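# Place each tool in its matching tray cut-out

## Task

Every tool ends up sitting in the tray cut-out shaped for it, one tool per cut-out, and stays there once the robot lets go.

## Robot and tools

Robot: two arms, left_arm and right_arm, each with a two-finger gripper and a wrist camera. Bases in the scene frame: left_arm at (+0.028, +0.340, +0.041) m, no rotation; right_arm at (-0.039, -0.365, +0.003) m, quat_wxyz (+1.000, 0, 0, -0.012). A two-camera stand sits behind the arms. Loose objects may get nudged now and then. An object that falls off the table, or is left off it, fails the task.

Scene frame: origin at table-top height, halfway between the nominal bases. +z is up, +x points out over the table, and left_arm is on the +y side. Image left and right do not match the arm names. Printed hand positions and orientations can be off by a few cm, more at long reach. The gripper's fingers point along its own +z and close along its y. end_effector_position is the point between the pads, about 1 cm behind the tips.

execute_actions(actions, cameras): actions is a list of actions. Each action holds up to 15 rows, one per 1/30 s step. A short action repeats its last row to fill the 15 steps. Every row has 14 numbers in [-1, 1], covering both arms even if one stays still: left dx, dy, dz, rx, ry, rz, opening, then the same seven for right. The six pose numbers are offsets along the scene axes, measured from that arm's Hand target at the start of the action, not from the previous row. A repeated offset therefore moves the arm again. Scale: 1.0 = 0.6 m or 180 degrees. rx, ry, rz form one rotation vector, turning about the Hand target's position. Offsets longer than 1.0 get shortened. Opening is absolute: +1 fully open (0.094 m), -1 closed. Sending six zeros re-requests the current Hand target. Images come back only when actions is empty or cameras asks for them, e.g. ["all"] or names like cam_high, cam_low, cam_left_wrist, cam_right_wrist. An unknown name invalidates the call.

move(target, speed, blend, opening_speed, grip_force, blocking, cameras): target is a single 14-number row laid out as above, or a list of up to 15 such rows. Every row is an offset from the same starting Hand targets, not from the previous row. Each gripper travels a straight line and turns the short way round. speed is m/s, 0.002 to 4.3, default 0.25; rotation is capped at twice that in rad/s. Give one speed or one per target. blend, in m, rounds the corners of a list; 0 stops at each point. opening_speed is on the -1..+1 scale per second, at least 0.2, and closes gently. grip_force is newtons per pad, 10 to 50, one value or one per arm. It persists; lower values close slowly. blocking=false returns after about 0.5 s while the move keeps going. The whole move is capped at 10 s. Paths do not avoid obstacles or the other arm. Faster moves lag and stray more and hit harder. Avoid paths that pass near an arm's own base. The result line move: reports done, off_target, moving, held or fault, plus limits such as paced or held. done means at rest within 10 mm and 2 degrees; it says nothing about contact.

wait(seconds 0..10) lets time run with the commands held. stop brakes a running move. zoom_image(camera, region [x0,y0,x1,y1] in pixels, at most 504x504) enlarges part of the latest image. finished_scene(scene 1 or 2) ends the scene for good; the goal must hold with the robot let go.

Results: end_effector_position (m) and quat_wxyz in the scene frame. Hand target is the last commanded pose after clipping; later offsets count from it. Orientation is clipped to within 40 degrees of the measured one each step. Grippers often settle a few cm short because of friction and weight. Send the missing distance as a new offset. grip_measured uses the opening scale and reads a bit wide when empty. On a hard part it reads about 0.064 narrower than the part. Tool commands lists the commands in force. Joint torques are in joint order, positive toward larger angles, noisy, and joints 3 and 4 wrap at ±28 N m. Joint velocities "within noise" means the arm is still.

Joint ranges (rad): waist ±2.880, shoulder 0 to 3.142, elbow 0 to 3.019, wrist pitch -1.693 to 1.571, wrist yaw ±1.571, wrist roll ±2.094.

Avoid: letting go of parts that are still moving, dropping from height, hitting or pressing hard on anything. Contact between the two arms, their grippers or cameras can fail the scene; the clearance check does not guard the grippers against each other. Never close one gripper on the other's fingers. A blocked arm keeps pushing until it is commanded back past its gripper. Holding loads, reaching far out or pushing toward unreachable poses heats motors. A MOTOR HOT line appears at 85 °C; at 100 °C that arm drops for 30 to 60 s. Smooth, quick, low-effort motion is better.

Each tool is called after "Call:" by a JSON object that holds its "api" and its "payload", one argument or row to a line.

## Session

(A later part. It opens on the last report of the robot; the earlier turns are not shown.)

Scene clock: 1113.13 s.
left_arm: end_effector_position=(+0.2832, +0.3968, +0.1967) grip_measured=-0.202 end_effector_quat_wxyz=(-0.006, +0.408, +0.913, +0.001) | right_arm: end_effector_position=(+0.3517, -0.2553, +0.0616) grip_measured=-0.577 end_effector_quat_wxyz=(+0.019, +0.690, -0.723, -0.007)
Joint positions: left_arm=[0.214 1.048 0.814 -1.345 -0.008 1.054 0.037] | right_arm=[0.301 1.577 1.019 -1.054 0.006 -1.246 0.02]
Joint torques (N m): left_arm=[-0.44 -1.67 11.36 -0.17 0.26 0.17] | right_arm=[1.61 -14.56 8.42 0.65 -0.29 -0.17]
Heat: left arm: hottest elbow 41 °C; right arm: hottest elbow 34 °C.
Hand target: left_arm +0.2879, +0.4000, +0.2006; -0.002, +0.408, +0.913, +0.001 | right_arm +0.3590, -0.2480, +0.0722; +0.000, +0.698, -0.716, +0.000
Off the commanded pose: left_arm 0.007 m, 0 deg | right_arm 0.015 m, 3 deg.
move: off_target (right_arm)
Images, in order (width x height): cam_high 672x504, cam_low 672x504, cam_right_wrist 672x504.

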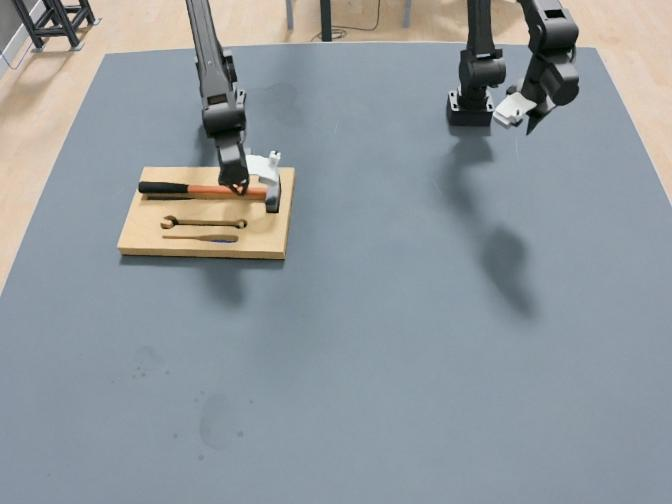

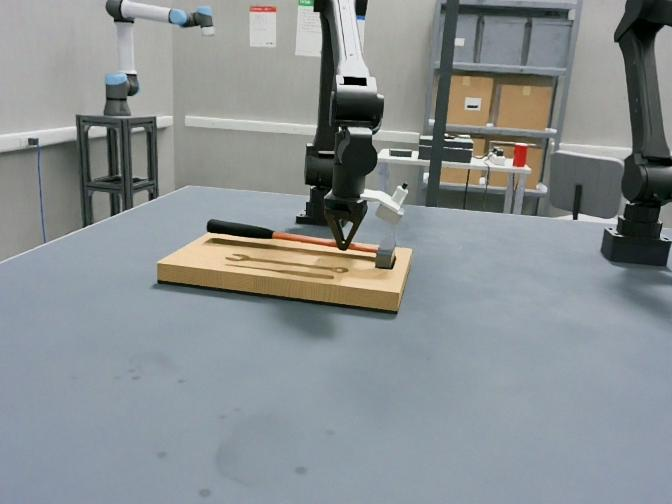

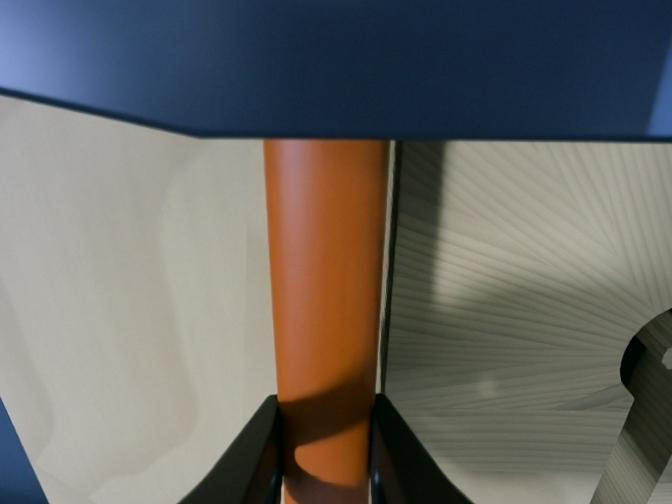

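Call:
{"api": "move", "payload": {
  "target": [0,0,0,0,0,0,-0.2,0.006,0.0,-0.003,0,0,0.003,-0.85],
  "speed": 0.06,
  "cameras": ["cam_right_wrist"]
}}

Call:
{"api": "zoom_image", "payload": {
  "camera": "cam_high",
  "region": [110, 160, 300, 265]
}}

Scene clock: 1121.40 s.
left_arm: end_effector_position=(+0.2832, +0.3968, +0.1967) grip_measured=-0.202 end_effector_quat_wxyz=(-0.006, +0.408, +0.913, +0.001) | right_arm: end_effector_position=(+0.3520, -0.2553, +0.0578) grip_measured=-0.577 end_effector_quat_wxyz=(+0.022, +0.694, -0.719, -0.009)
Joint positions: left_arm=[0.214 1.048 0.814 -1.345 -0.008 1.054 0.037] | right_arm=[0.301 1.587 1.019 -1.05 0.006 -1.257 0.02]
Joint torques (N m): left_arm=[-0.44 -1.79 11.34 -0.14 0.26 0.17] | right_arm=[1.38 -14.62 9.01 0.58 -0.28 -0.15]
Heat: left arm: hottest elbow 41 °C; right arm: hottest elbow 34 °C.
Hand target: left_arm +0.2879, +0.4000, +0.2006; -0.002, +0.408, +0.913, +0.001 | right_arm +0.3626, -0.2480, +0.0705; +0.000, +0.701, -0.713, +0.000
Off the commanded pose: left_arm 0.007 m, 0 deg | right_arm 0.018 m, 3 deg.
move: off_target (right_arm)
Images, in order (width x height): cam_right_wrist 672x504.

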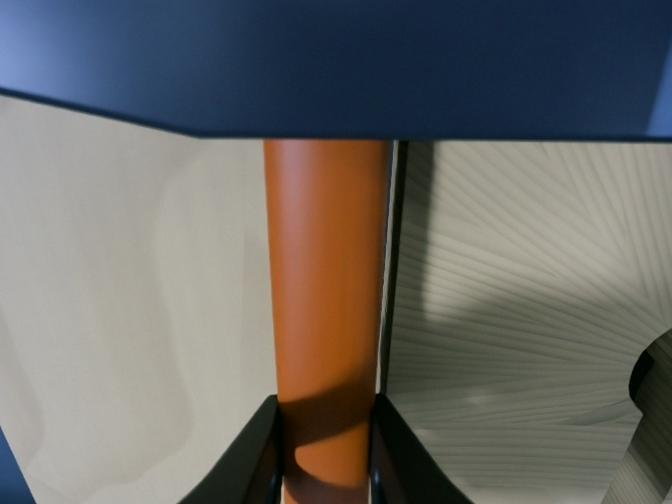

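This scene's latest camera images include none from cam_high. They are from: cam_right_wrist. cam_high's image comes with the result of a call that names it in "cameras".

Call:
{"api": "move", "payload": {
  "target": [
    [0,0,0,0,0,0,-0.2,0.0157,0.0,0.049,0,0,0,-0.85],
    [0,0,0,0,0,0,-0.2,0.0,0.0,0.002,0,0,0,-0.85]
  ],
  "speed": 0.08,
  "cameras": ["cam_right_wrist","cam_high"]
}}

Call:
{"api": "zoom_image", "payload": {
  "camera": "cam_high",
  "region": [110, 160, 300, 265]
}}

Scene clock: 1127.53 s.
left_arm: end_effector_position=(+0.2832, +0.3968, +0.1967) grip_measured=-0.202 end_effector_quat_wxyz=(-0.006, +0.408, +0.913, +0.001) | right_arm: end_effector_position=(+0.3516, -0.2549, +0.0582) grip_measured=-0.577 end_effector_quat_wxyz=(+0.022, +0.697, -0.717, -0.010)
Joint positions: left_arm=[0.214 1.048 0.814 -1.345 -0.008 1.054 0.037] | right_arm=[0.301 1.587 1.02 -1.053 0.003 -1.265 0.02]
Joint torques (N m): left_arm=[-0.38 -1.67 11.36 -0.14 0.26 0.17] | right_arm=[1.26 -14.68 9.02 0.61 -0.18 -0.1]
Heat: left arm: hottest elbow 41 °C; right arm: hottest elbow 33 °C.
Hand target: left_arm +0.2879, +0.4000, +0.2006; -0.002, +0.408, +0.913, +0.001 | right_arm +0.3625, -0.2480, +0.0716; +0.000, +0.701, -0.713, +0.000
Off the commanded pose: left_arm 0.007 m, 0 deg | right_arm 0.019 m, 3 deg.
move: off_target (right_arm)
Images, in order (width x height): cam_high 672x504, cam_right_wrist 672x504.

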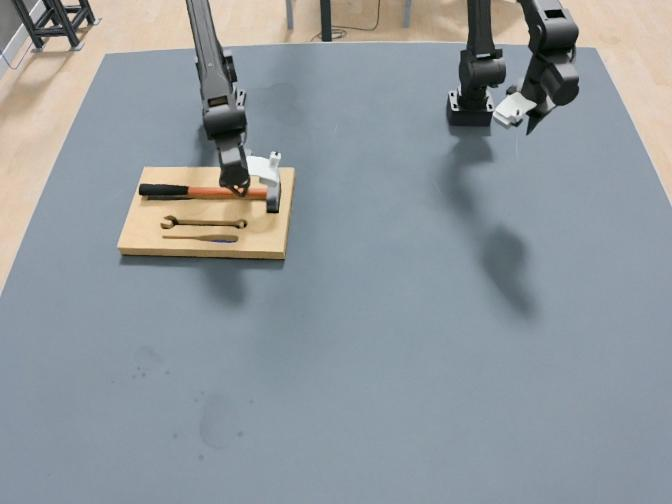

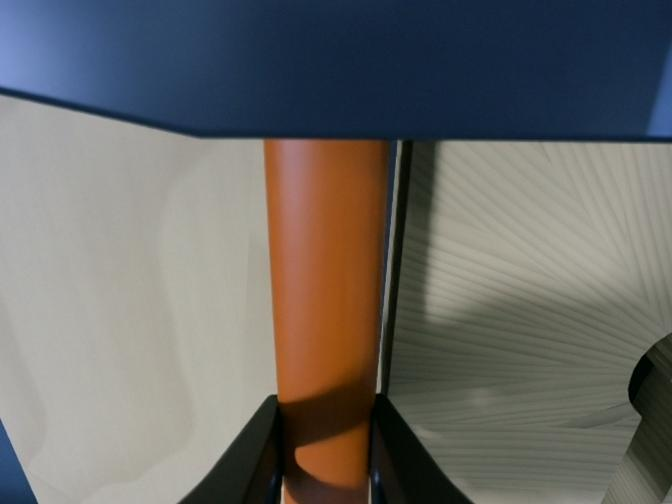

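Scaled by 2.653 from the camera's 672x504 image, which has a finer 960x720 frame.

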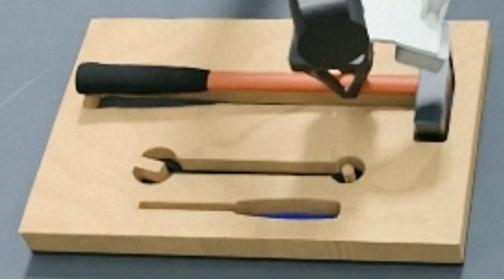

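Call:
{"api": "move", "payload": {
  "target": [
    [0,0,0,0,0,0,-0.2,0.04,0.0,0.07,0,0,0,-0.85],
    [0,0,0,0,0,0,-0.2,0.005,0.0,0.005,0,0,0,-0.85]
  ],
  "speed": 0.10,
  "cameras": ["cam_right_wrist"]
}}

Scene clock: 1132.23 s.
left_arm: end_effector_position=(+0.2832, +0.3968, +0.1967) grip_measured=-0.202 end_effector_quat_wxyz=(-0.006, +0.408, +0.913, +0.001) | right_arm: end_effector_position=(+0.3565, -0.2537, +0.0614) grip_measured=-0.577 end_effector_quat_wxyz=(+0.021, +0.700, -0.714, -0.009)
Joint positions: left_arm=[0.214 1.048 0.814 -1.345 -0.008 1.054 0.037] | right_arm=[0.301 1.592 1.038 -1.063 0.004 -1.272 0.02]
Joint torques (N m): left_arm=[-0.44 -1.73 11.34 -0.16 0.26 0.16] | right_arm=[1.26 -15.09 8.61 0.55 -0.23 -0.04]
Heat: left arm: hottest elbow 41 °C; right arm: hottest elbow 33 °C.
Hand target: left_arm +0.2879, +0.4000, +0.2006; -0.002, +0.408, +0.913, +0.001 | right_arm +0.3656, -0.2480, +0.0746; +0.000, +0.701, -0.713, +0.000
Off the commanded pose: left_arm 0.007 m, 0 deg | right_arm 0.017 m, 3 deg.
move: off_target (right_arm)
Images, in order (width x height): cam_right_wrist 672x504.

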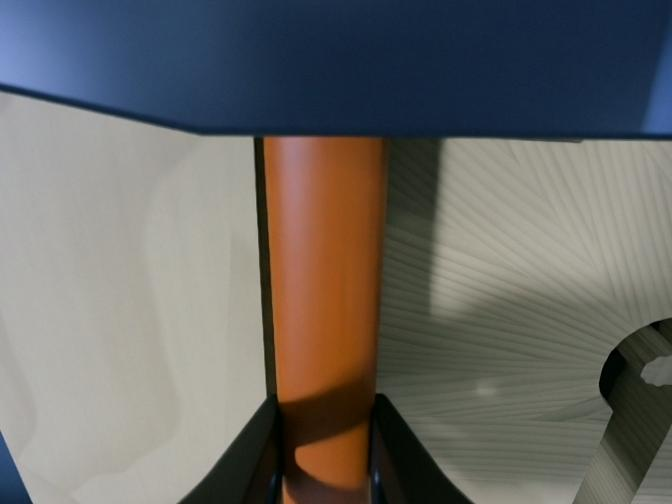

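Call:
{"api": "zoom_image", "payload": {
  "camera": "cam_right_wrist",
  "region": [230, 120, 430, 270]
}}

Call:
{"api": "zoom_image", "payload": {
  "camera": "cam_right_wrist",
  "region": [470, 90, 672, 210]
}}

Call:
{"api": "zoom_image", "payload": {
  "camera": "cam_right_wrist",
  "region": [230, 280, 430, 430]
}}

Scaled by 2.520 from the camera's 672x504 image, which has a finer 960x720 frame.

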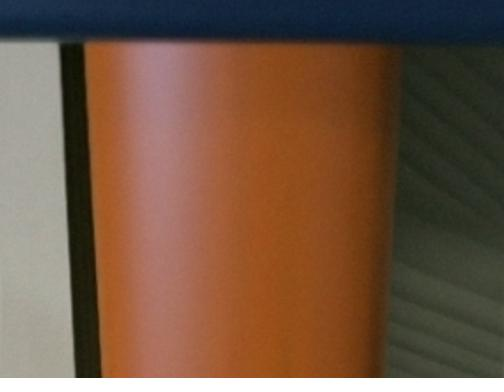

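Scaled by 2.495 from the camera's 672x504 image, which has a finer 960x720 frame.

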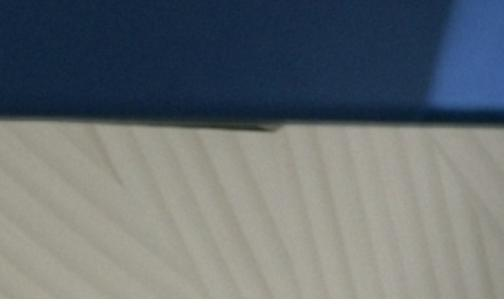

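Scaled by 2.520 from the camera's 672x504 image, which has a finer 960x720 frame.

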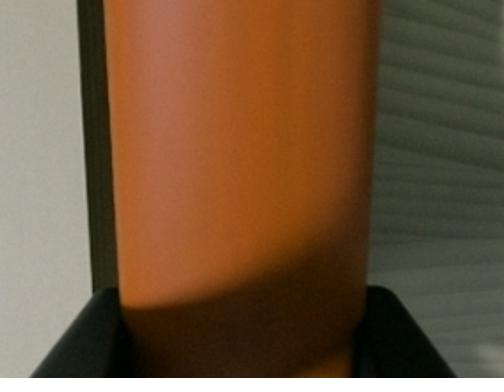

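Call:
{"api": "move", "payload": {
  "target": [
    [0,0,0,0,0,0,-0.2,0.035,-0.0233,0.065,0,0,-0.0124,-0.85],
    [0,0,0,0,0,0,-0.2,-0.0053,-0.0233,0.0,0,0,-0.0124,-0.85]
  ],
  "speed": 0.10,
  "cameras": ["cam_right_wrist"]
}}

Scene clock: 1149.30 s.
left_arm: end_effector_position=(+0.2832, +0.3968, +0.1967) grip_measured=-0.202 end_effector_quat_wxyz=(-0.006, +0.408, +0.913, +0.001) | right_arm: end_effector_position=(+0.3571, -0.2638, +0.0598) grip_measured=-0.577 end_effector_quat_wxyz=(+0.022, +0.690, -0.724, -0.011)
Joint positions: left_arm=[0.214 1.048 0.814 -1.345 -0.008 1.054 0.037] | right_arm=[0.276 1.591 1.031 -1.06 0.003 -1.269 0.02]
Joint torques (N m): left_arm=[-0.44 -1.73 11.34 -0.17 0.26 0.17] | right_arm=[0.85 -16.44 7.5 0.61 -0.18 0.04]
Heat: left arm: hottest elbow 41 °C; right arm: hottest elbow 33 °C.
Hand target: left_arm +0.2879, +0.4000, +0.2006; -0.002, +0.408, +0.913, +0.001 | right_arm +0.3624, -0.2618, +0.0746; +0.000, +0.687, -0.727, +0.000
Off the commanded pose: left_arm 0.007 m, 0 deg | right_arm 0.016 m, 3 deg.
move: off_target (right_arm)
Images, in order (width x height): cam_right_wrist 672x504.

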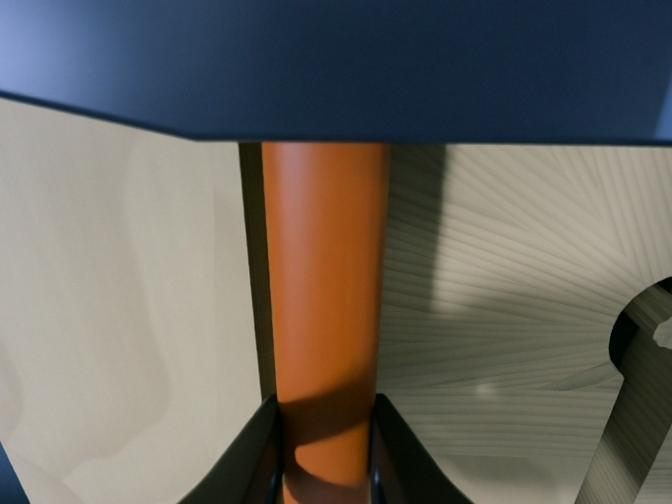

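Call:
{"api": "move", "payload": {
  "target": [
    [0,0,0,0,0,0,-0.2,0.02,0.0205,0.06,0,0,0.0047,-0.85],
    [0,0,0,0,0,0,-0.2,-0.0057,0.0205,0.0,0,0,0.0047,-0.85]
  ],
  "speed": 0.10,
  "cameras": ["cam_right_wrist"]
}}

Scene clock: 1153.97 s.
left_arm: end_effector_position=(+0.2832, +0.3968, +0.1967) grip_measured=-0.202 end_effector_quat_wxyz=(-0.006, +0.408, +0.913, +0.001) | right_arm: end_effector_position=(+0.3543, -0.2586, +0.0604) grip_measured=-0.577 end_effector_quat_wxyz=(+0.021, +0.689, -0.724, -0.010)
Joint positions: left_arm=[0.214 1.048 0.814 -1.345 -0.008 1.054 0.037] | right_arm=[0.291 1.586 1.027 -1.059 0.003 -1.255 0.02]
Joint torques (N m): left_arm=[-0.44 -1.73 11.34 -0.16 0.26 0.17] | right_arm=[2.02 -16.21 7.82 0.57 -0.19 0.02]
Heat: left arm: hottest elbow 41 °C; right arm: hottest elbow 33 °C.
Hand target: left_arm +0.2879, +0.4000, +0.2006; -0.002, +0.408, +0.913, +0.001 | right_arm +0.3590, -0.2496, +0.0745; +0.000, +0.692, -0.721, +0.000
Off the commanded pose: left_arm 0.007 m, 0 deg | right_arm 0.018 m, 3 deg.
move: off_target (right_arm)
Images, in order (width x height): cam_right_wrist 672x504.

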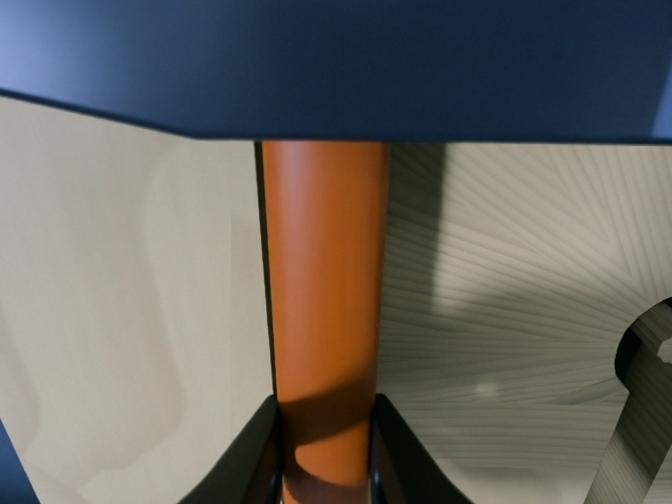

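Call:
{"api": "move", "payload": {
  "target": [0,0,0,0,0,0,-0.2,-0.002,0.0065,-0.005,0,0,0.003,-0.85],
  "speed": 0.06,
  "cameras": ["cam_right_wrist"]
}}

Scene clock: 1156.93 s.
left_arm: end_effector_position=(+0.2832, +0.3968, +0.1967) grip_measured=-0.202 end_effector_quat_wxyz=(-0.006, +0.408, +0.913, +0.001) | right_arm: end_effector_position=(+0.3505, -0.2550, +0.0570) grip_measured=-0.577 end_effector_quat_wxyz=(+0.022, +0.693, -0.721, -0.010)
Joint positions: left_arm=[0.214 1.048 0.814 -1.345 -0.008 1.054 0.037] | right_arm=[0.302 1.586 1.016 -1.05 0.003 -1.253 0.02]
Joint torques (N m): left_arm=[-0.5 -1.73 11.34 -0.14 0.26 0.17] | right_arm=[1.96 -15.38 8.36 0.58 -0.18 0.01]
Heat: left arm: hottest elbow 41 °C; right arm: hottest elbow 33 °C.
Hand target: left_arm +0.2879, +0.4000, +0.2006; -0.002, +0.408, +0.913, +0.001 | right_arm +0.3578, -0.2456, +0.0716; +0.001, +0.696, -0.718, +0.000
Off the commanded pose: left_arm 0.007 m, 0 deg | right_arm 0.019 m, 3 deg.
move: off_target (right_arm)
Images, in order (width x height): cam_right_wrist 672x504.

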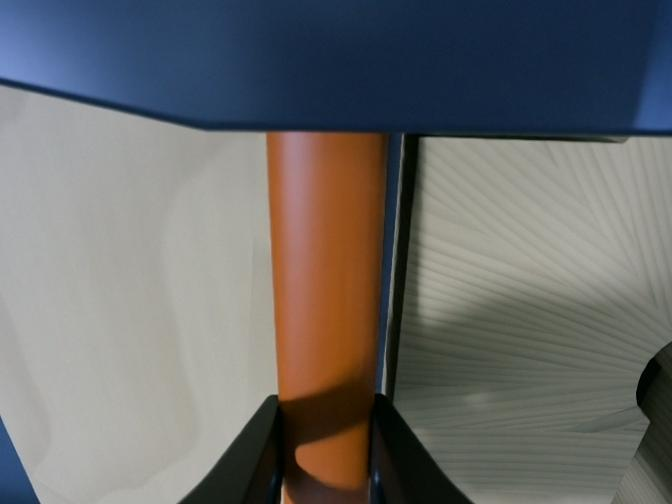

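Call:
{"api": "wait", "payload": {
  "seconds": 0,
  "cameras": ["cam_low","cam_high","cam_right_wrist"]
}}

Call:
{"api": "zoom_image", "payload": {
  "camera": "cam_low",
  "region": [190, 200, 430, 320]
}}

Call:
{"api": "zoom_image", "payload": {
  "camera": "cam_right_wrist",
  "region": [0, 60, 336, 312]
}}

Call:
{"api": "zoom_image", "payload": {
  "camera": "cam_right_wrist",
  "region": [336, 60, 672, 312]
}}

Scene clock: 1172.00 s.
left_arm: end_effector_position=(+0.2832, +0.3968, +0.1967) grip_measured=-0.202 end_effector_quat_wxyz=(-0.006, +0.408, +0.913, +0.001) | right_arm: end_effector_position=(+0.3505, -0.2550, +0.0570) grip_measured=-0.577 end_effector_quat_wxyz=(+0.022, +0.693, -0.721, -0.010)
Joint positions: left_arm=[0.214 1.048 0.814 -1.345 -0.008 1.054 0.037] | right_arm=[0.302 1.586 1.016 -1.05 0.003 -1.252 0.02]
Joint torques (N m): left_arm=[-0.5 -1.79 11.34 -0.14 0.26 0.17] | right_arm=[1.9 -15.62 8.34 0.57 -0.19 0.03]
Heat: left arm: hottest elbow 41 °C; right arm: hottest elbow 32 °C.
Hand target: left_arm +0.2879, +0.4000, +0.2006; -0.002, +0.408, +0.913, +0.001 | right_arm +0.3578, -0.2456, +0.0716; +0.001, +0.696, -0.718, +0.000
Tool commands: left_gripper/opening=-0.2 right_gripper/opening=-0.85
Off the commanded pose: left_arm 0.007 m, 0 deg | right_arm 0.019 m, 3 deg.
Images, in order (width x height): cam_high 672x504, cam_low 672x504, cam_right_wrist 672x504.

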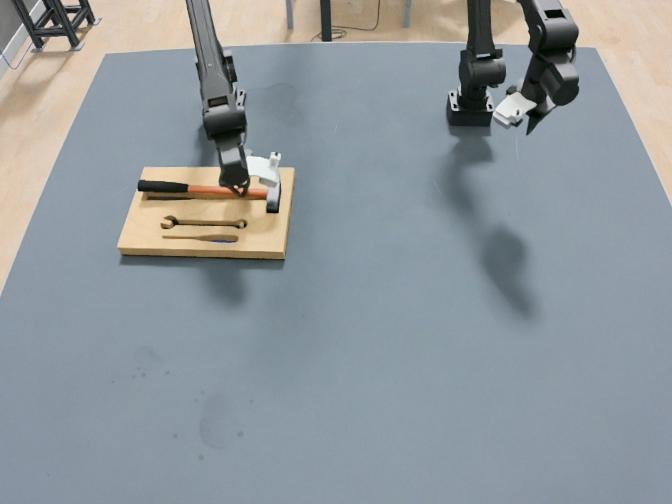

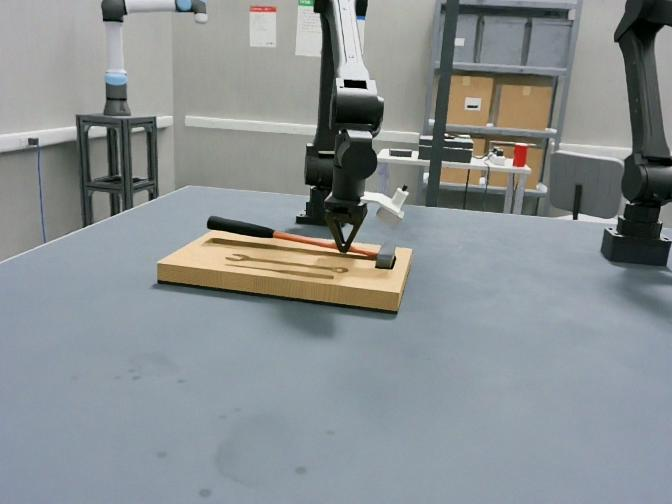

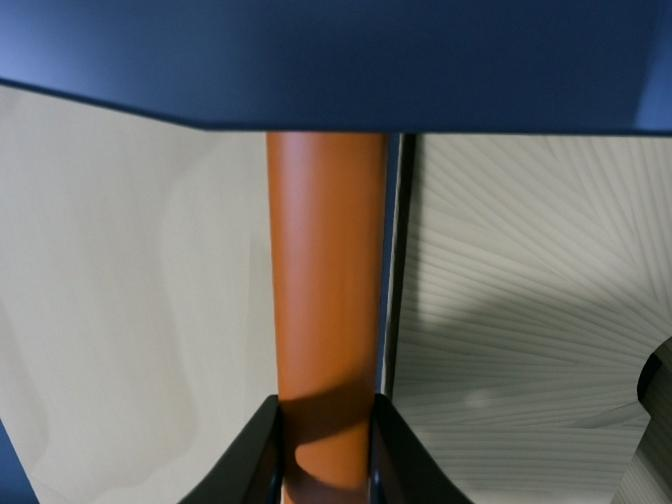

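Scaled by 2.100 from the camera's 672x504 image, which has a finer 960x720 frame.

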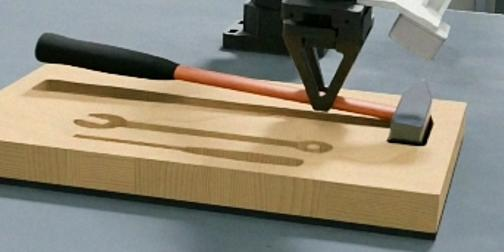

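Scaled by 1.500 from the camera's 672x504 image, which has a finer 960x720 frame.

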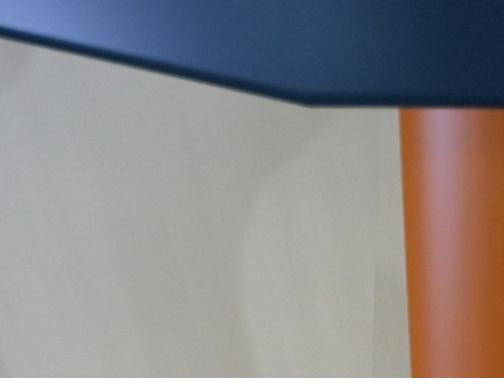

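Scaled by 1.500 from the camera's 672x504 image, which has a finer 960x720 frame.

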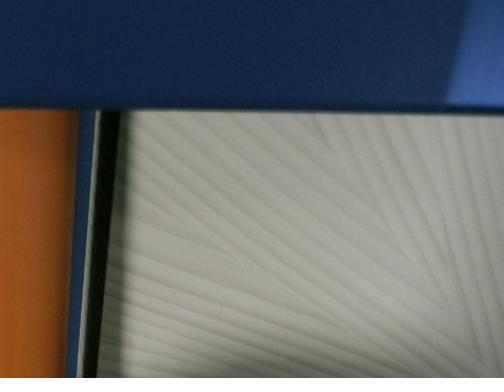

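Call:
{"api": "move", "payload": {
  "target": [0,0,0,0,0,0,-0.2,0.003,0.0015,-0.009,0,-0.007,0,-0.85],
  "speed": 0.06,
  "cameras": ["cam_right_wrist","cam_low"]
}}

Call:
{"api": "zoom_image", "payload": {
  "camera": "cam_low",
  "region": [190, 200, 430, 320]
}}

Scene clock: 1187.33 s.
left_arm: end_effector_position=(+0.2832, +0.3968, +0.1967) grip_measured=-0.202 end_effector_quat_wxyz=(-0.006, +0.408, +0.913, +0.001) | right_arm: end_effector_position=(+0.3520, -0.2545, +0.0518) grip_measured=-0.577 end_effector_quat_wxyz=(+0.015, +0.693, -0.721, -0.004)
Joint positions: left_arm=[0.214 1.048 0.814 -1.345 -0.008 1.054 0.037] | right_arm=[0.304 1.586 1.001 -1.015 0.007 -1.251 0.02]
Joint torques (N m): left_arm=[-0.44 -1.79 11.36 -0.16 0.26 0.16] | right_arm=[2.32 -15.33 8.18 0.72 -0.11 0.03]
Heat: left arm: hottest elbow 41 °C; right arm: hottest elbow 32 °C.
Hand target: left_arm +0.2879, +0.4000, +0.2006; -0.002, +0.408, +0.913, +0.001 | right_arm +0.3595, -0.2448, +0.0661; -0.007, +0.696, -0.718, +0.008
Off the commanded pose: left_arm 0.007 m, 0 deg | right_arm 0.019 m, 3 deg.
move: off_target (right_arm)
Images, in order (width x height): cam_low 672x504, cam_right_wrist 672x504.

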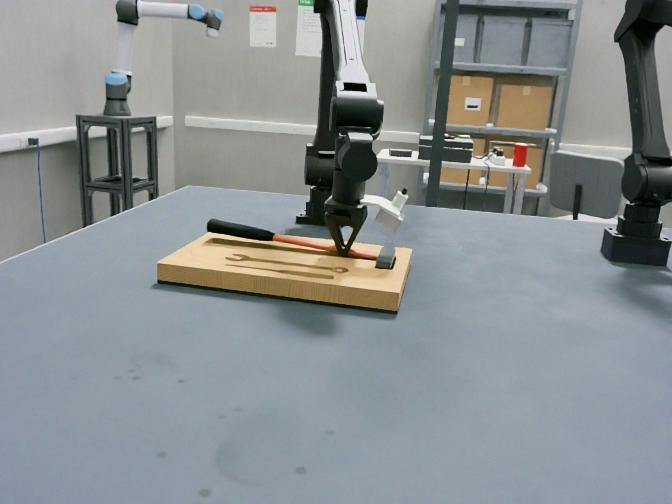

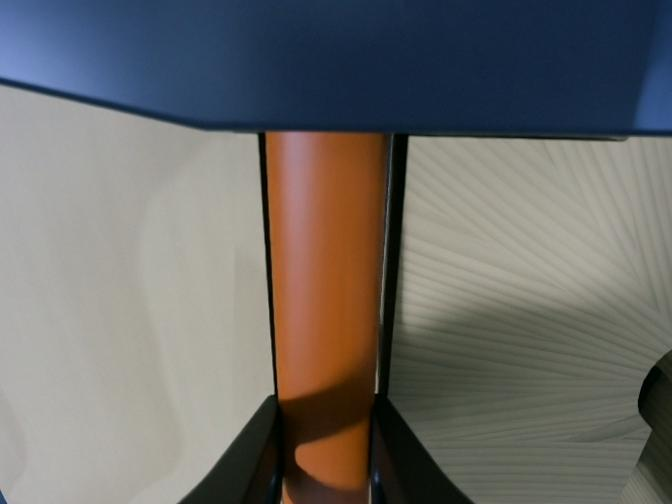

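Scaled by 2.100 from the camera's 672x504 image, which has a finer 960x720 frame.

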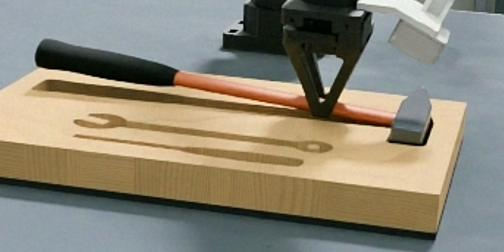

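Call:
{"api": "move", "payload": {
  "target": [0,0,0,0,0,0,-0.2,0.002,0.0,-0.0015,0.03,-0.002,0,-0.85],
  "speed": 0.06,
  "cameras": ["cam_right_wrist","cam_low"]
}}

Call:
{"api": "zoom_image", "payload": {
  "camera": "cam_low",
  "region": [190, 200, 430, 320]
}}

Scene clock: 1193.23 s.
left_arm: end_effector_position=(+0.2832, +0.3968, +0.1967) grip_measured=-0.202 end_effector_quat_wxyz=(-0.006, +0.408, +0.913, +0.001) | right_arm: end_effector_position=(+0.3504, -0.2503, +0.0483) grip_measured=-0.577 end_effector_quat_wxyz=(-0.008, +0.692, -0.721, -0.030)
Joint positions: left_arm=[0.214 1.048 0.814 -1.345 -0.008 1.054 0.037] | right_arm=[0.286 1.583 0.985 -0.989 -0.061 -1.268 0.02]
Joint torques (N m): left_arm=[-0.38 -1.79 11.36 -0.16 0.25 0.17] | right_arm=[0.38 -16.38 7.79 1.17 -1.03 -0.15]
Heat: left arm: hottest elbow 41 °C; right arm: hottest elbow 33 °C.
Hand target: left_arm +0.2879, +0.4000, +0.2006; -0.002, +0.408, +0.913, +0.001 | right_arm +0.3607, -0.2448, +0.0653; -0.042, +0.695, -0.718, -0.024
Off the commanded pose: left_arm 0.007 m, 0 deg | right_arm 0.021 m, 4 deg.
move: off_target (right_arm)
Images, in order (width x height): cam_low 672x504, cam_right_wrist 672x504.

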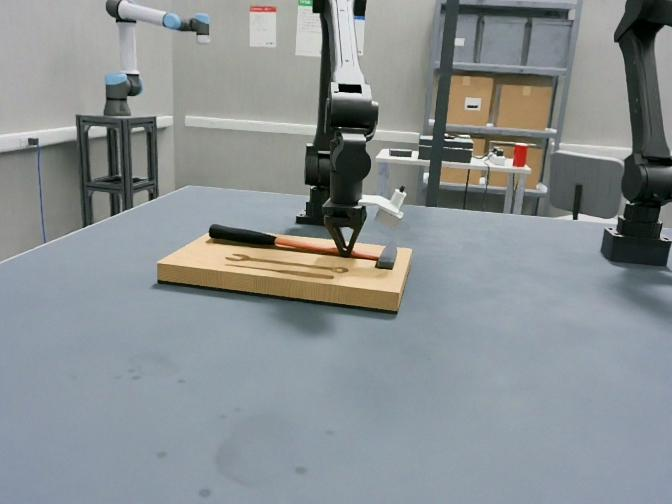

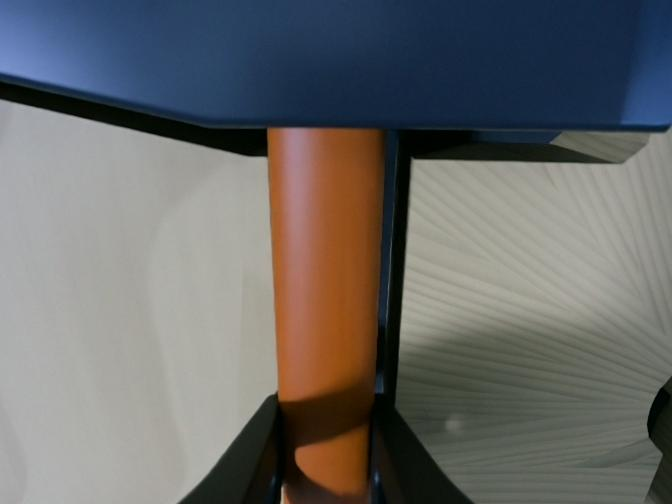

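Scaled by 2.100 from the camera's 672x504 image, which has a finer 960x720 frame.

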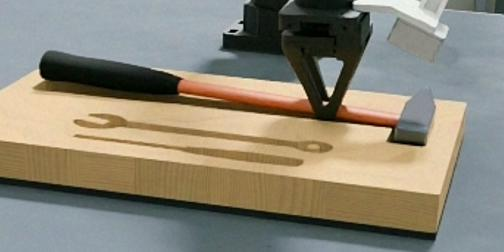

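Call:
{"api": "move", "payload": {
  "target": [0,0,0,0,0,0,-0.2,0.009,-0.010,0.010,0,-0.004,0,-0.85],
  "speed": 0.06,
  "cameras": ["cam_right_wrist","cam_low"]
}}

Call:
{"api": "zoom_image", "payload": {
  "camera": "cam_low",
  "region": [190, 200, 430, 320]
}}

Scene clock: 1198.40 s.
left_arm: end_effector_position=(+0.2832, +0.3968, +0.1967) grip_measured=-0.202 end_effector_quat_wxyz=(-0.006, +0.408, +0.913, +0.001) | right_arm: end_effector_position=(+0.3506, -0.2509, +0.0485) grip_measured=-0.577 end_effector_quat_wxyz=(-0.010, +0.694, -0.719, -0.033)
Joint positions: left_arm=[0.214 1.048 0.814 -1.345 -0.008 1.054 0.037] | right_arm=[0.281 1.582 0.985 -0.989 -0.068 -1.278 0.02]
Joint torques (N m): left_arm=[-0.44 -1.73 11.37 -0.16 0.26 0.16] | right_arm=[-0.21 -16.67 8.61 0.85 -0.63 -0.21]
Heat: left arm: hottest elbow 41 °C; right arm: hottest elbow 33 °C.
Hand target: left_arm +0.2879, +0.4000, +0.2006; -0.002, +0.408, +0.913, +0.001 | right_arm +0.3662, -0.2508, +0.0712; -0.047, +0.695, -0.717, -0.019
Off the commanded pose: left_arm 0.007 m, 0 deg | right_arm 0.028 m, 5 deg.
move: off_target (right_arm)
Images, in order (width x height): cam_low 672x504, cam_right_wrist 672x504.

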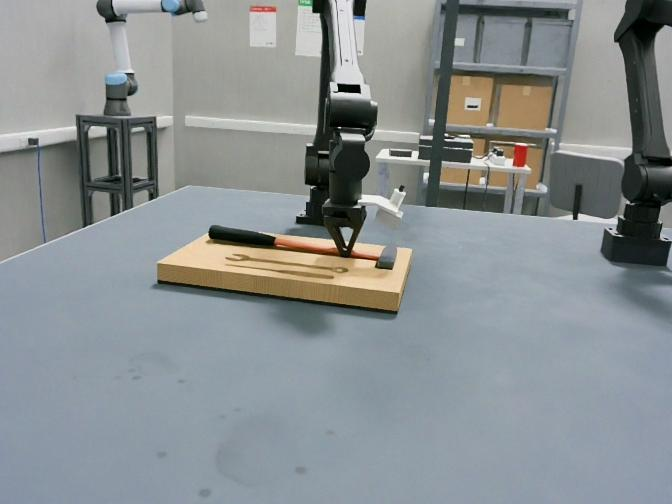

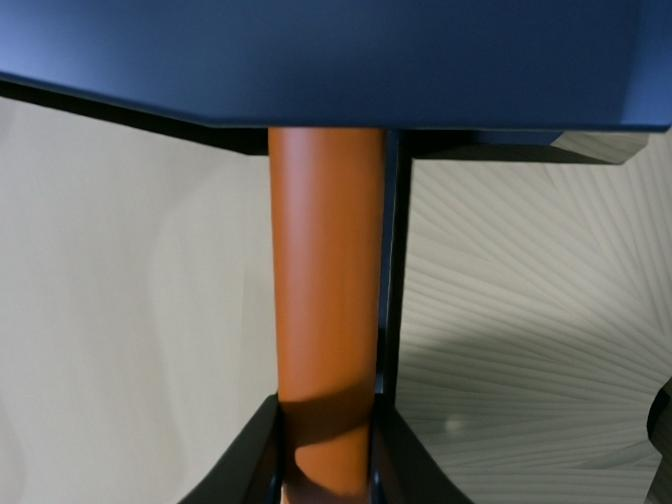

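Scaled by 2.100 from the camera's 672x504 image, which has a finer 960x720 frame.

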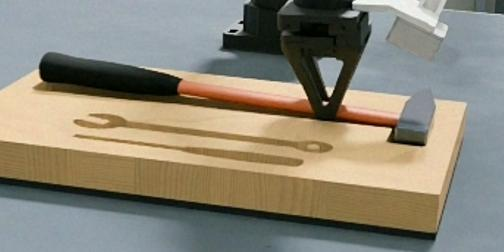

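Call:
{"api": "move", "payload": {
  "target": [0,0,0,0,0,0,-0.2,0.005,-0.009,0.017,0,0,0,-0.85],
  "speed": 0.06,
  "cameras": ["cam_right_wrist","cam_low"]
}}

Call:
{"api": "zoom_image", "payload": {
  "camera": "cam_low",
  "region": [190, 200, 430, 320]
}}

Scene clock: 1208.00 s.
left_arm: end_effector_position=(+0.2832, +0.3968, +0.1967) grip_measured=-0.202 end_effector_quat_wxyz=(-0.006, +0.408, +0.913, +0.001) | right_arm: end_effector_position=(+0.3518, -0.2548, +0.0490) grip_measured=-0.577 end_effector_quat_wxyz=(-0.012, +0.696, -0.717, -0.035)
Joint positions: left_arm=[0.214 1.048 0.814 -1.345 -0.008 1.054 0.037] | right_arm=[0.27 1.581 0.985 -0.989 -0.071 -1.296 0.02]
Joint torques (N m): left_arm=[-0.44 -1.73 11.33 -0.16 0.26 0.17] | right_arm=[-0.21 -17.73 10.11 -0.17 -0.52 -0.15]
Heat: left arm: hottest elbow 41 °C; right arm: hottest elbow 33 °C.
Hand target: left_arm +0.2879, +0.4000, +0.2006; -0.002, +0.408, +0.913, +0.001 | right_arm +0.3692, -0.2562, +0.0815; -0.047, +0.695, -0.717, -0.019
Off the commanded pose: left_arm 0.007 m, 0 deg | right_arm 0.037 m, 4 deg.
move: off_target (right_arm)
Images, in order (width x height): cam_low 672x504, cam_right_wrist 672x504.

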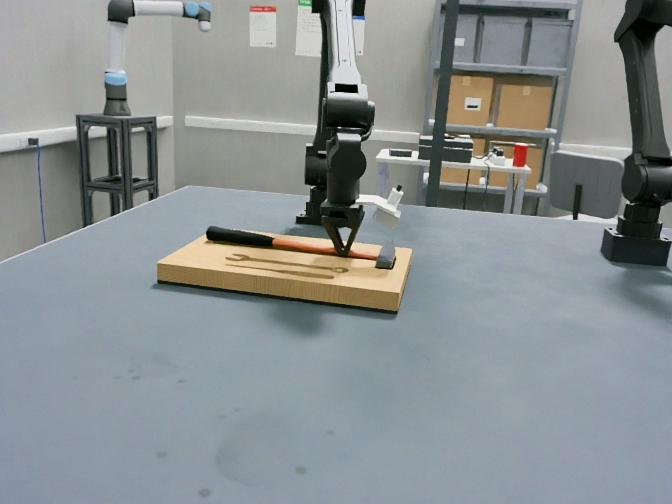

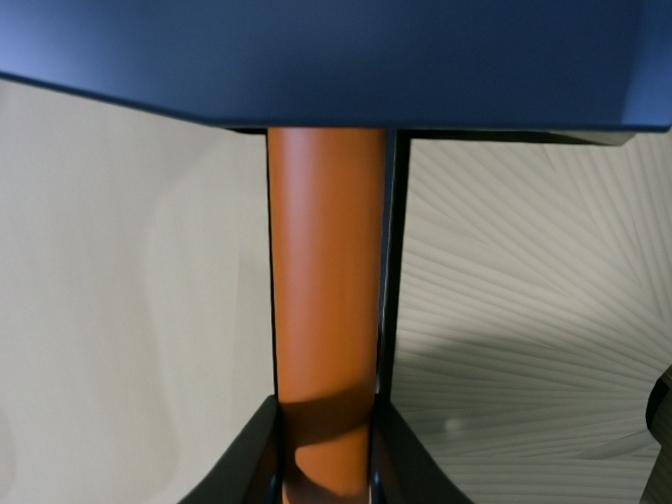

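Scaled by 2.100 from the camera's 672x504 image, which has a finer 960x720 frame.

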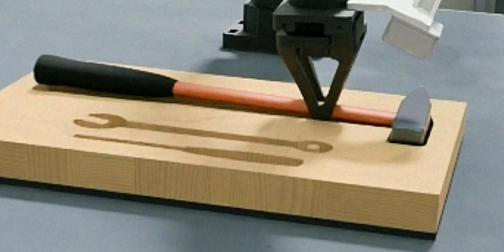

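Call:
{"api": "wait", "payload": {
  "seconds": 0,
  "cameras": ["cam_high","cam_right_wrist"]
}}

Call:
{"api": "zoom_image", "payload": {
  "camera": "cam_high",
  "region": [110, 160, 300, 265]
}}

Call:
{"api": "zoom_image", "payload": {
  "camera": "cam_right_wrist",
  "region": [200, 110, 460, 420]
}}

Scene clock: 1218.70 s.
left_arm: end_effector_position=(+0.2832, +0.3968, +0.1967) grip_measured=-0.202 end_effector_quat_wxyz=(-0.006, +0.408, +0.913, +0.001) | right_arm: end_effector_position=(+0.3518, -0.2548, +0.0490) grip_measured=-0.577 end_effector_quat_wxyz=(-0.012, +0.697, -0.716, -0.035)
Joint positions: left_arm=[0.214 1.048 0.814 -1.345 -0.008 1.054 0.037] | right_arm=[0.27 1.581 0.985 -0.989 -0.071 -1.297 0.02]
Joint torques (N m): left_arm=[-0.5 -1.73 11.34 -0.16 0.26 0.17] | right_arm=[-0.5 -17.79 10.11 -0.1 -0.5 -0.16]
Heat: left arm: hottest elbow 41 °C; right arm: hottest elbow 34 °C.
Hand target: left_arm +0.2879, +0.4000, +0.2006; -0.002, +0.408, +0.913, +0.001 | right_arm +0.3692, -0.2562, +0.0815; -0.047, +0.695, -0.717, -0.019
Tool commands: left_gripper/opening=-0.2 right_gripper/opening=-0.85
Off the commanded pose: left_arm 0.007 m, 0 deg | right_arm 0.037 m, 4 deg.
Images, in order (width x height): cam_high 672x504, cam_right_wrist 672x504.

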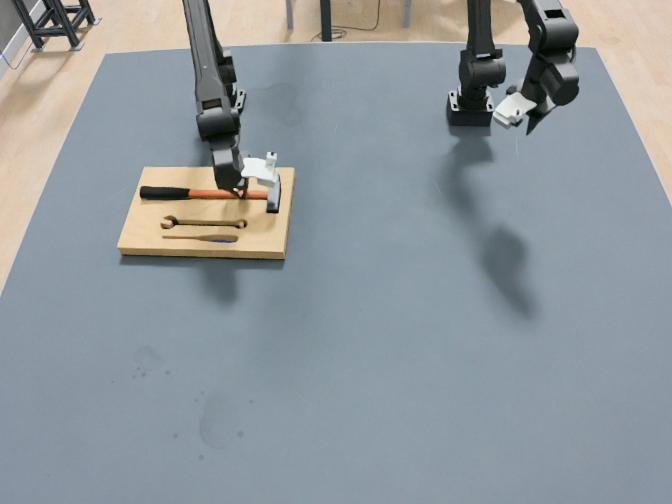

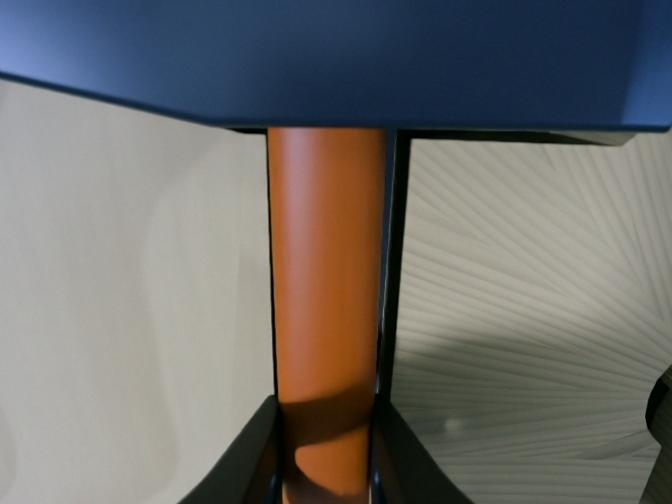

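Scaled by 2.653 from the camera's 672x504 image, which has a finer 960x720 frame.

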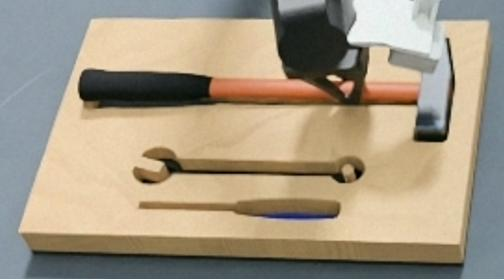

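Scaled by 1.626 from the camera's 672x504 image, which has a finer 960x720 frame.

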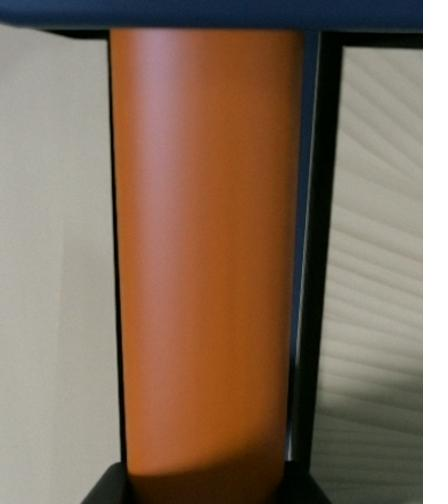

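Call:
{"api": "move", "payload": {
  "target": [0,0,0,0,0,0,-0.2,0,0,0,0,0,0,-0.3],
  "speed": 0.05,
  "cameras": ["cam_right_wrist","cam_low"]
}}

Call:
{"api": "zoom_image", "payload": {
  "camera": "cam_low",
  "region": [190, 200, 430, 320]
}}

Scene clock: 1227.90 s.
left_arm: end_effector_position=(+0.2832, +0.3968, +0.1967) grip_measured=-0.202 end_effector_quat_wxyz=(-0.006, +0.408, +0.913, +0.001) | right_arm: end_effector_position=(+0.3542, -0.2531, +0.0654) grip_measured=-0.303 end_effector_quat_wxyz=(-0.031, +0.697, -0.716, -0.027)
Joint positions: left_arm=[0.214 1.048 0.814 -1.345 -0.008 1.054 0.037] | right_arm=[0.27 1.539 0.985 -0.99 -0.078 -1.298 0.033]
Joint torques (N m): left_arm=[-0.5 -1.79 11.36 -0.16 0.26 0.16] | right_arm=[-0.26 -13.22 10.66 -0.12 -0.29 -0.14]
Heat: left arm: hottest elbow 42 °C; right arm: hottest elbow 34 °C.
Hand target: left_arm +0.2879, +0.4000, +0.2006; -0.002, +0.408, +0.913, +0.001 | right_arm +0.3691, -0.2562, +0.0814; -0.047, +0.695, -0.717, -0.019
Off the commanded pose: left_arm 0.007 m, 0 deg | right_arm 0.022 m, 2 deg.
move: off_target (right_arm)
Images, in order (width x height): cam_low 672x504, cam_right_wrist 672x504.

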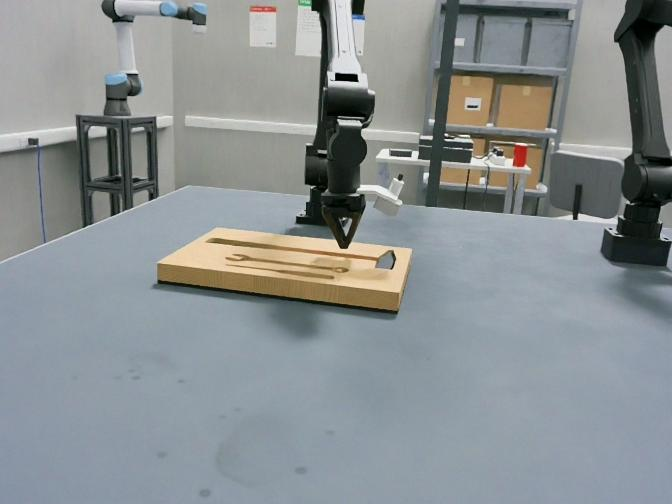

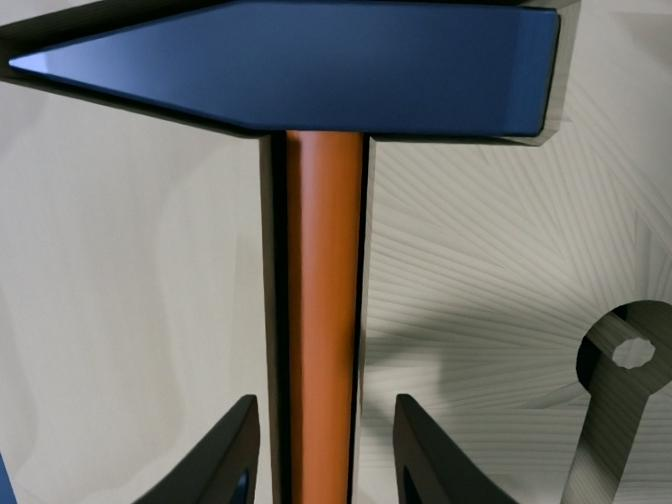

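Scaled by 2.100 from the camera's 672x504 image, which has a finer 960x720 frame.

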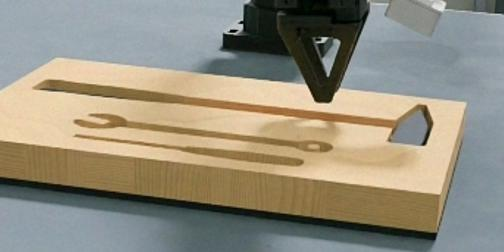

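Call:
{"api": "move", "payload": {
  "target": [0,0,0,0,0,0,-0.2,0,0,0.1,0,0,0,-0.3],
  "speed": 0.2,
  "cameras": ["cam_right_wrist","cam_high","cam_low"]
}}

Call:
{"api": "zoom_image", "payload": {
  "camera": "cam_high",
  "region": [110, 160, 300, 265]
}}

Scene clock: 1232.03 s.
left_arm: end_effector_position=(+0.2832, +0.3968, +0.1967) grip_measured=-0.202 end_effector_quat_wxyz=(-0.006, +0.408, +0.913, +0.001) | right_arm: end_effector_position=(+0.3496, -0.2542, +0.1200) grip_measured=-0.302 end_effector_quat_wxyz=(-0.025, +0.697, -0.716, -0.030)
Joint positions: left_arm=[0.214 1.048 0.814 -1.345 -0.008 1.054 0.037] | right_arm=[0.27 1.465 1.063 -1.156 -0.078 -1.298 0.033]
Joint torques (N m): left_arm=[-0.38 -1.79 11.36 -0.14 0.26 0.16] | right_arm=[-0.26 -12.63 12.82 -0.08 -0.29 -0.15]
Heat: left arm: hottest elbow 42 °C; right arm: hottest elbow 34 °C.
Hand target: left_arm +0.2879, +0.4000, +0.2006; -0.002, +0.408, +0.913, +0.001 | right_arm +0.3691, -0.2562, +0.1415; -0.047, +0.695, -0.717, -0.019
Off the commanded pose: left_arm 0.007 m, 0 deg | right_arm 0.029 m, 3 deg.
move: off_target (right_arm)
Images, in order (width x height): cam_high 672x504, cam_low 672x504, cam_right_wrist 672x504.

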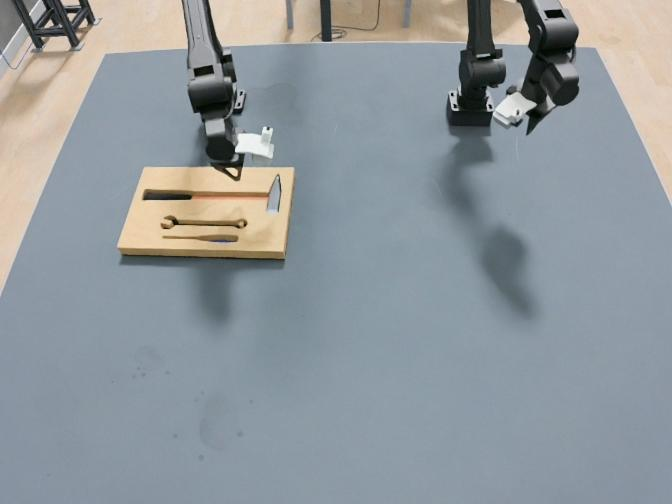

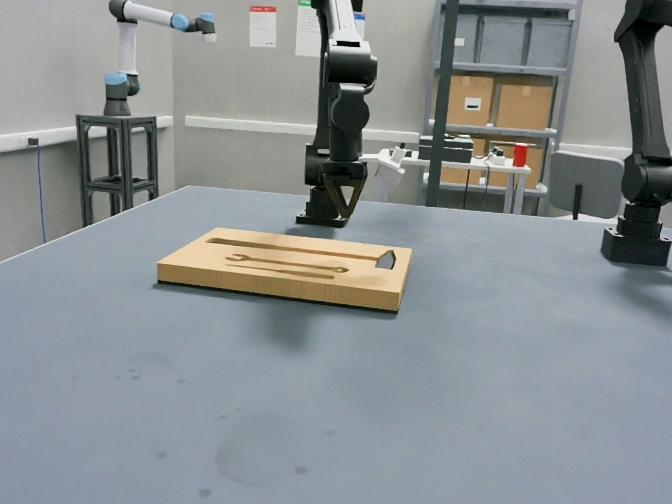

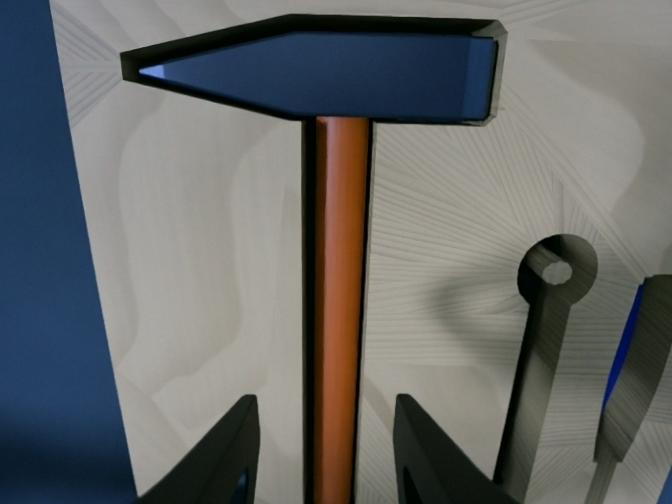

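Scaled by 2.653 from the camera's 672x504 image, which has a finer 960x720 frame.

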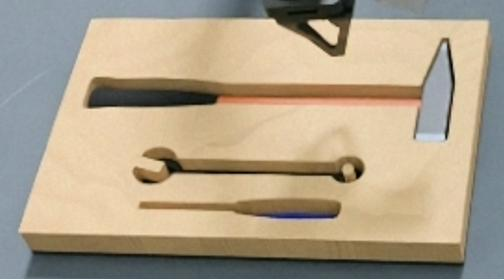

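Call:
{"api": "finished_scene", "payload": {
  "scene": 2
}}

The scene is finished: the task was done.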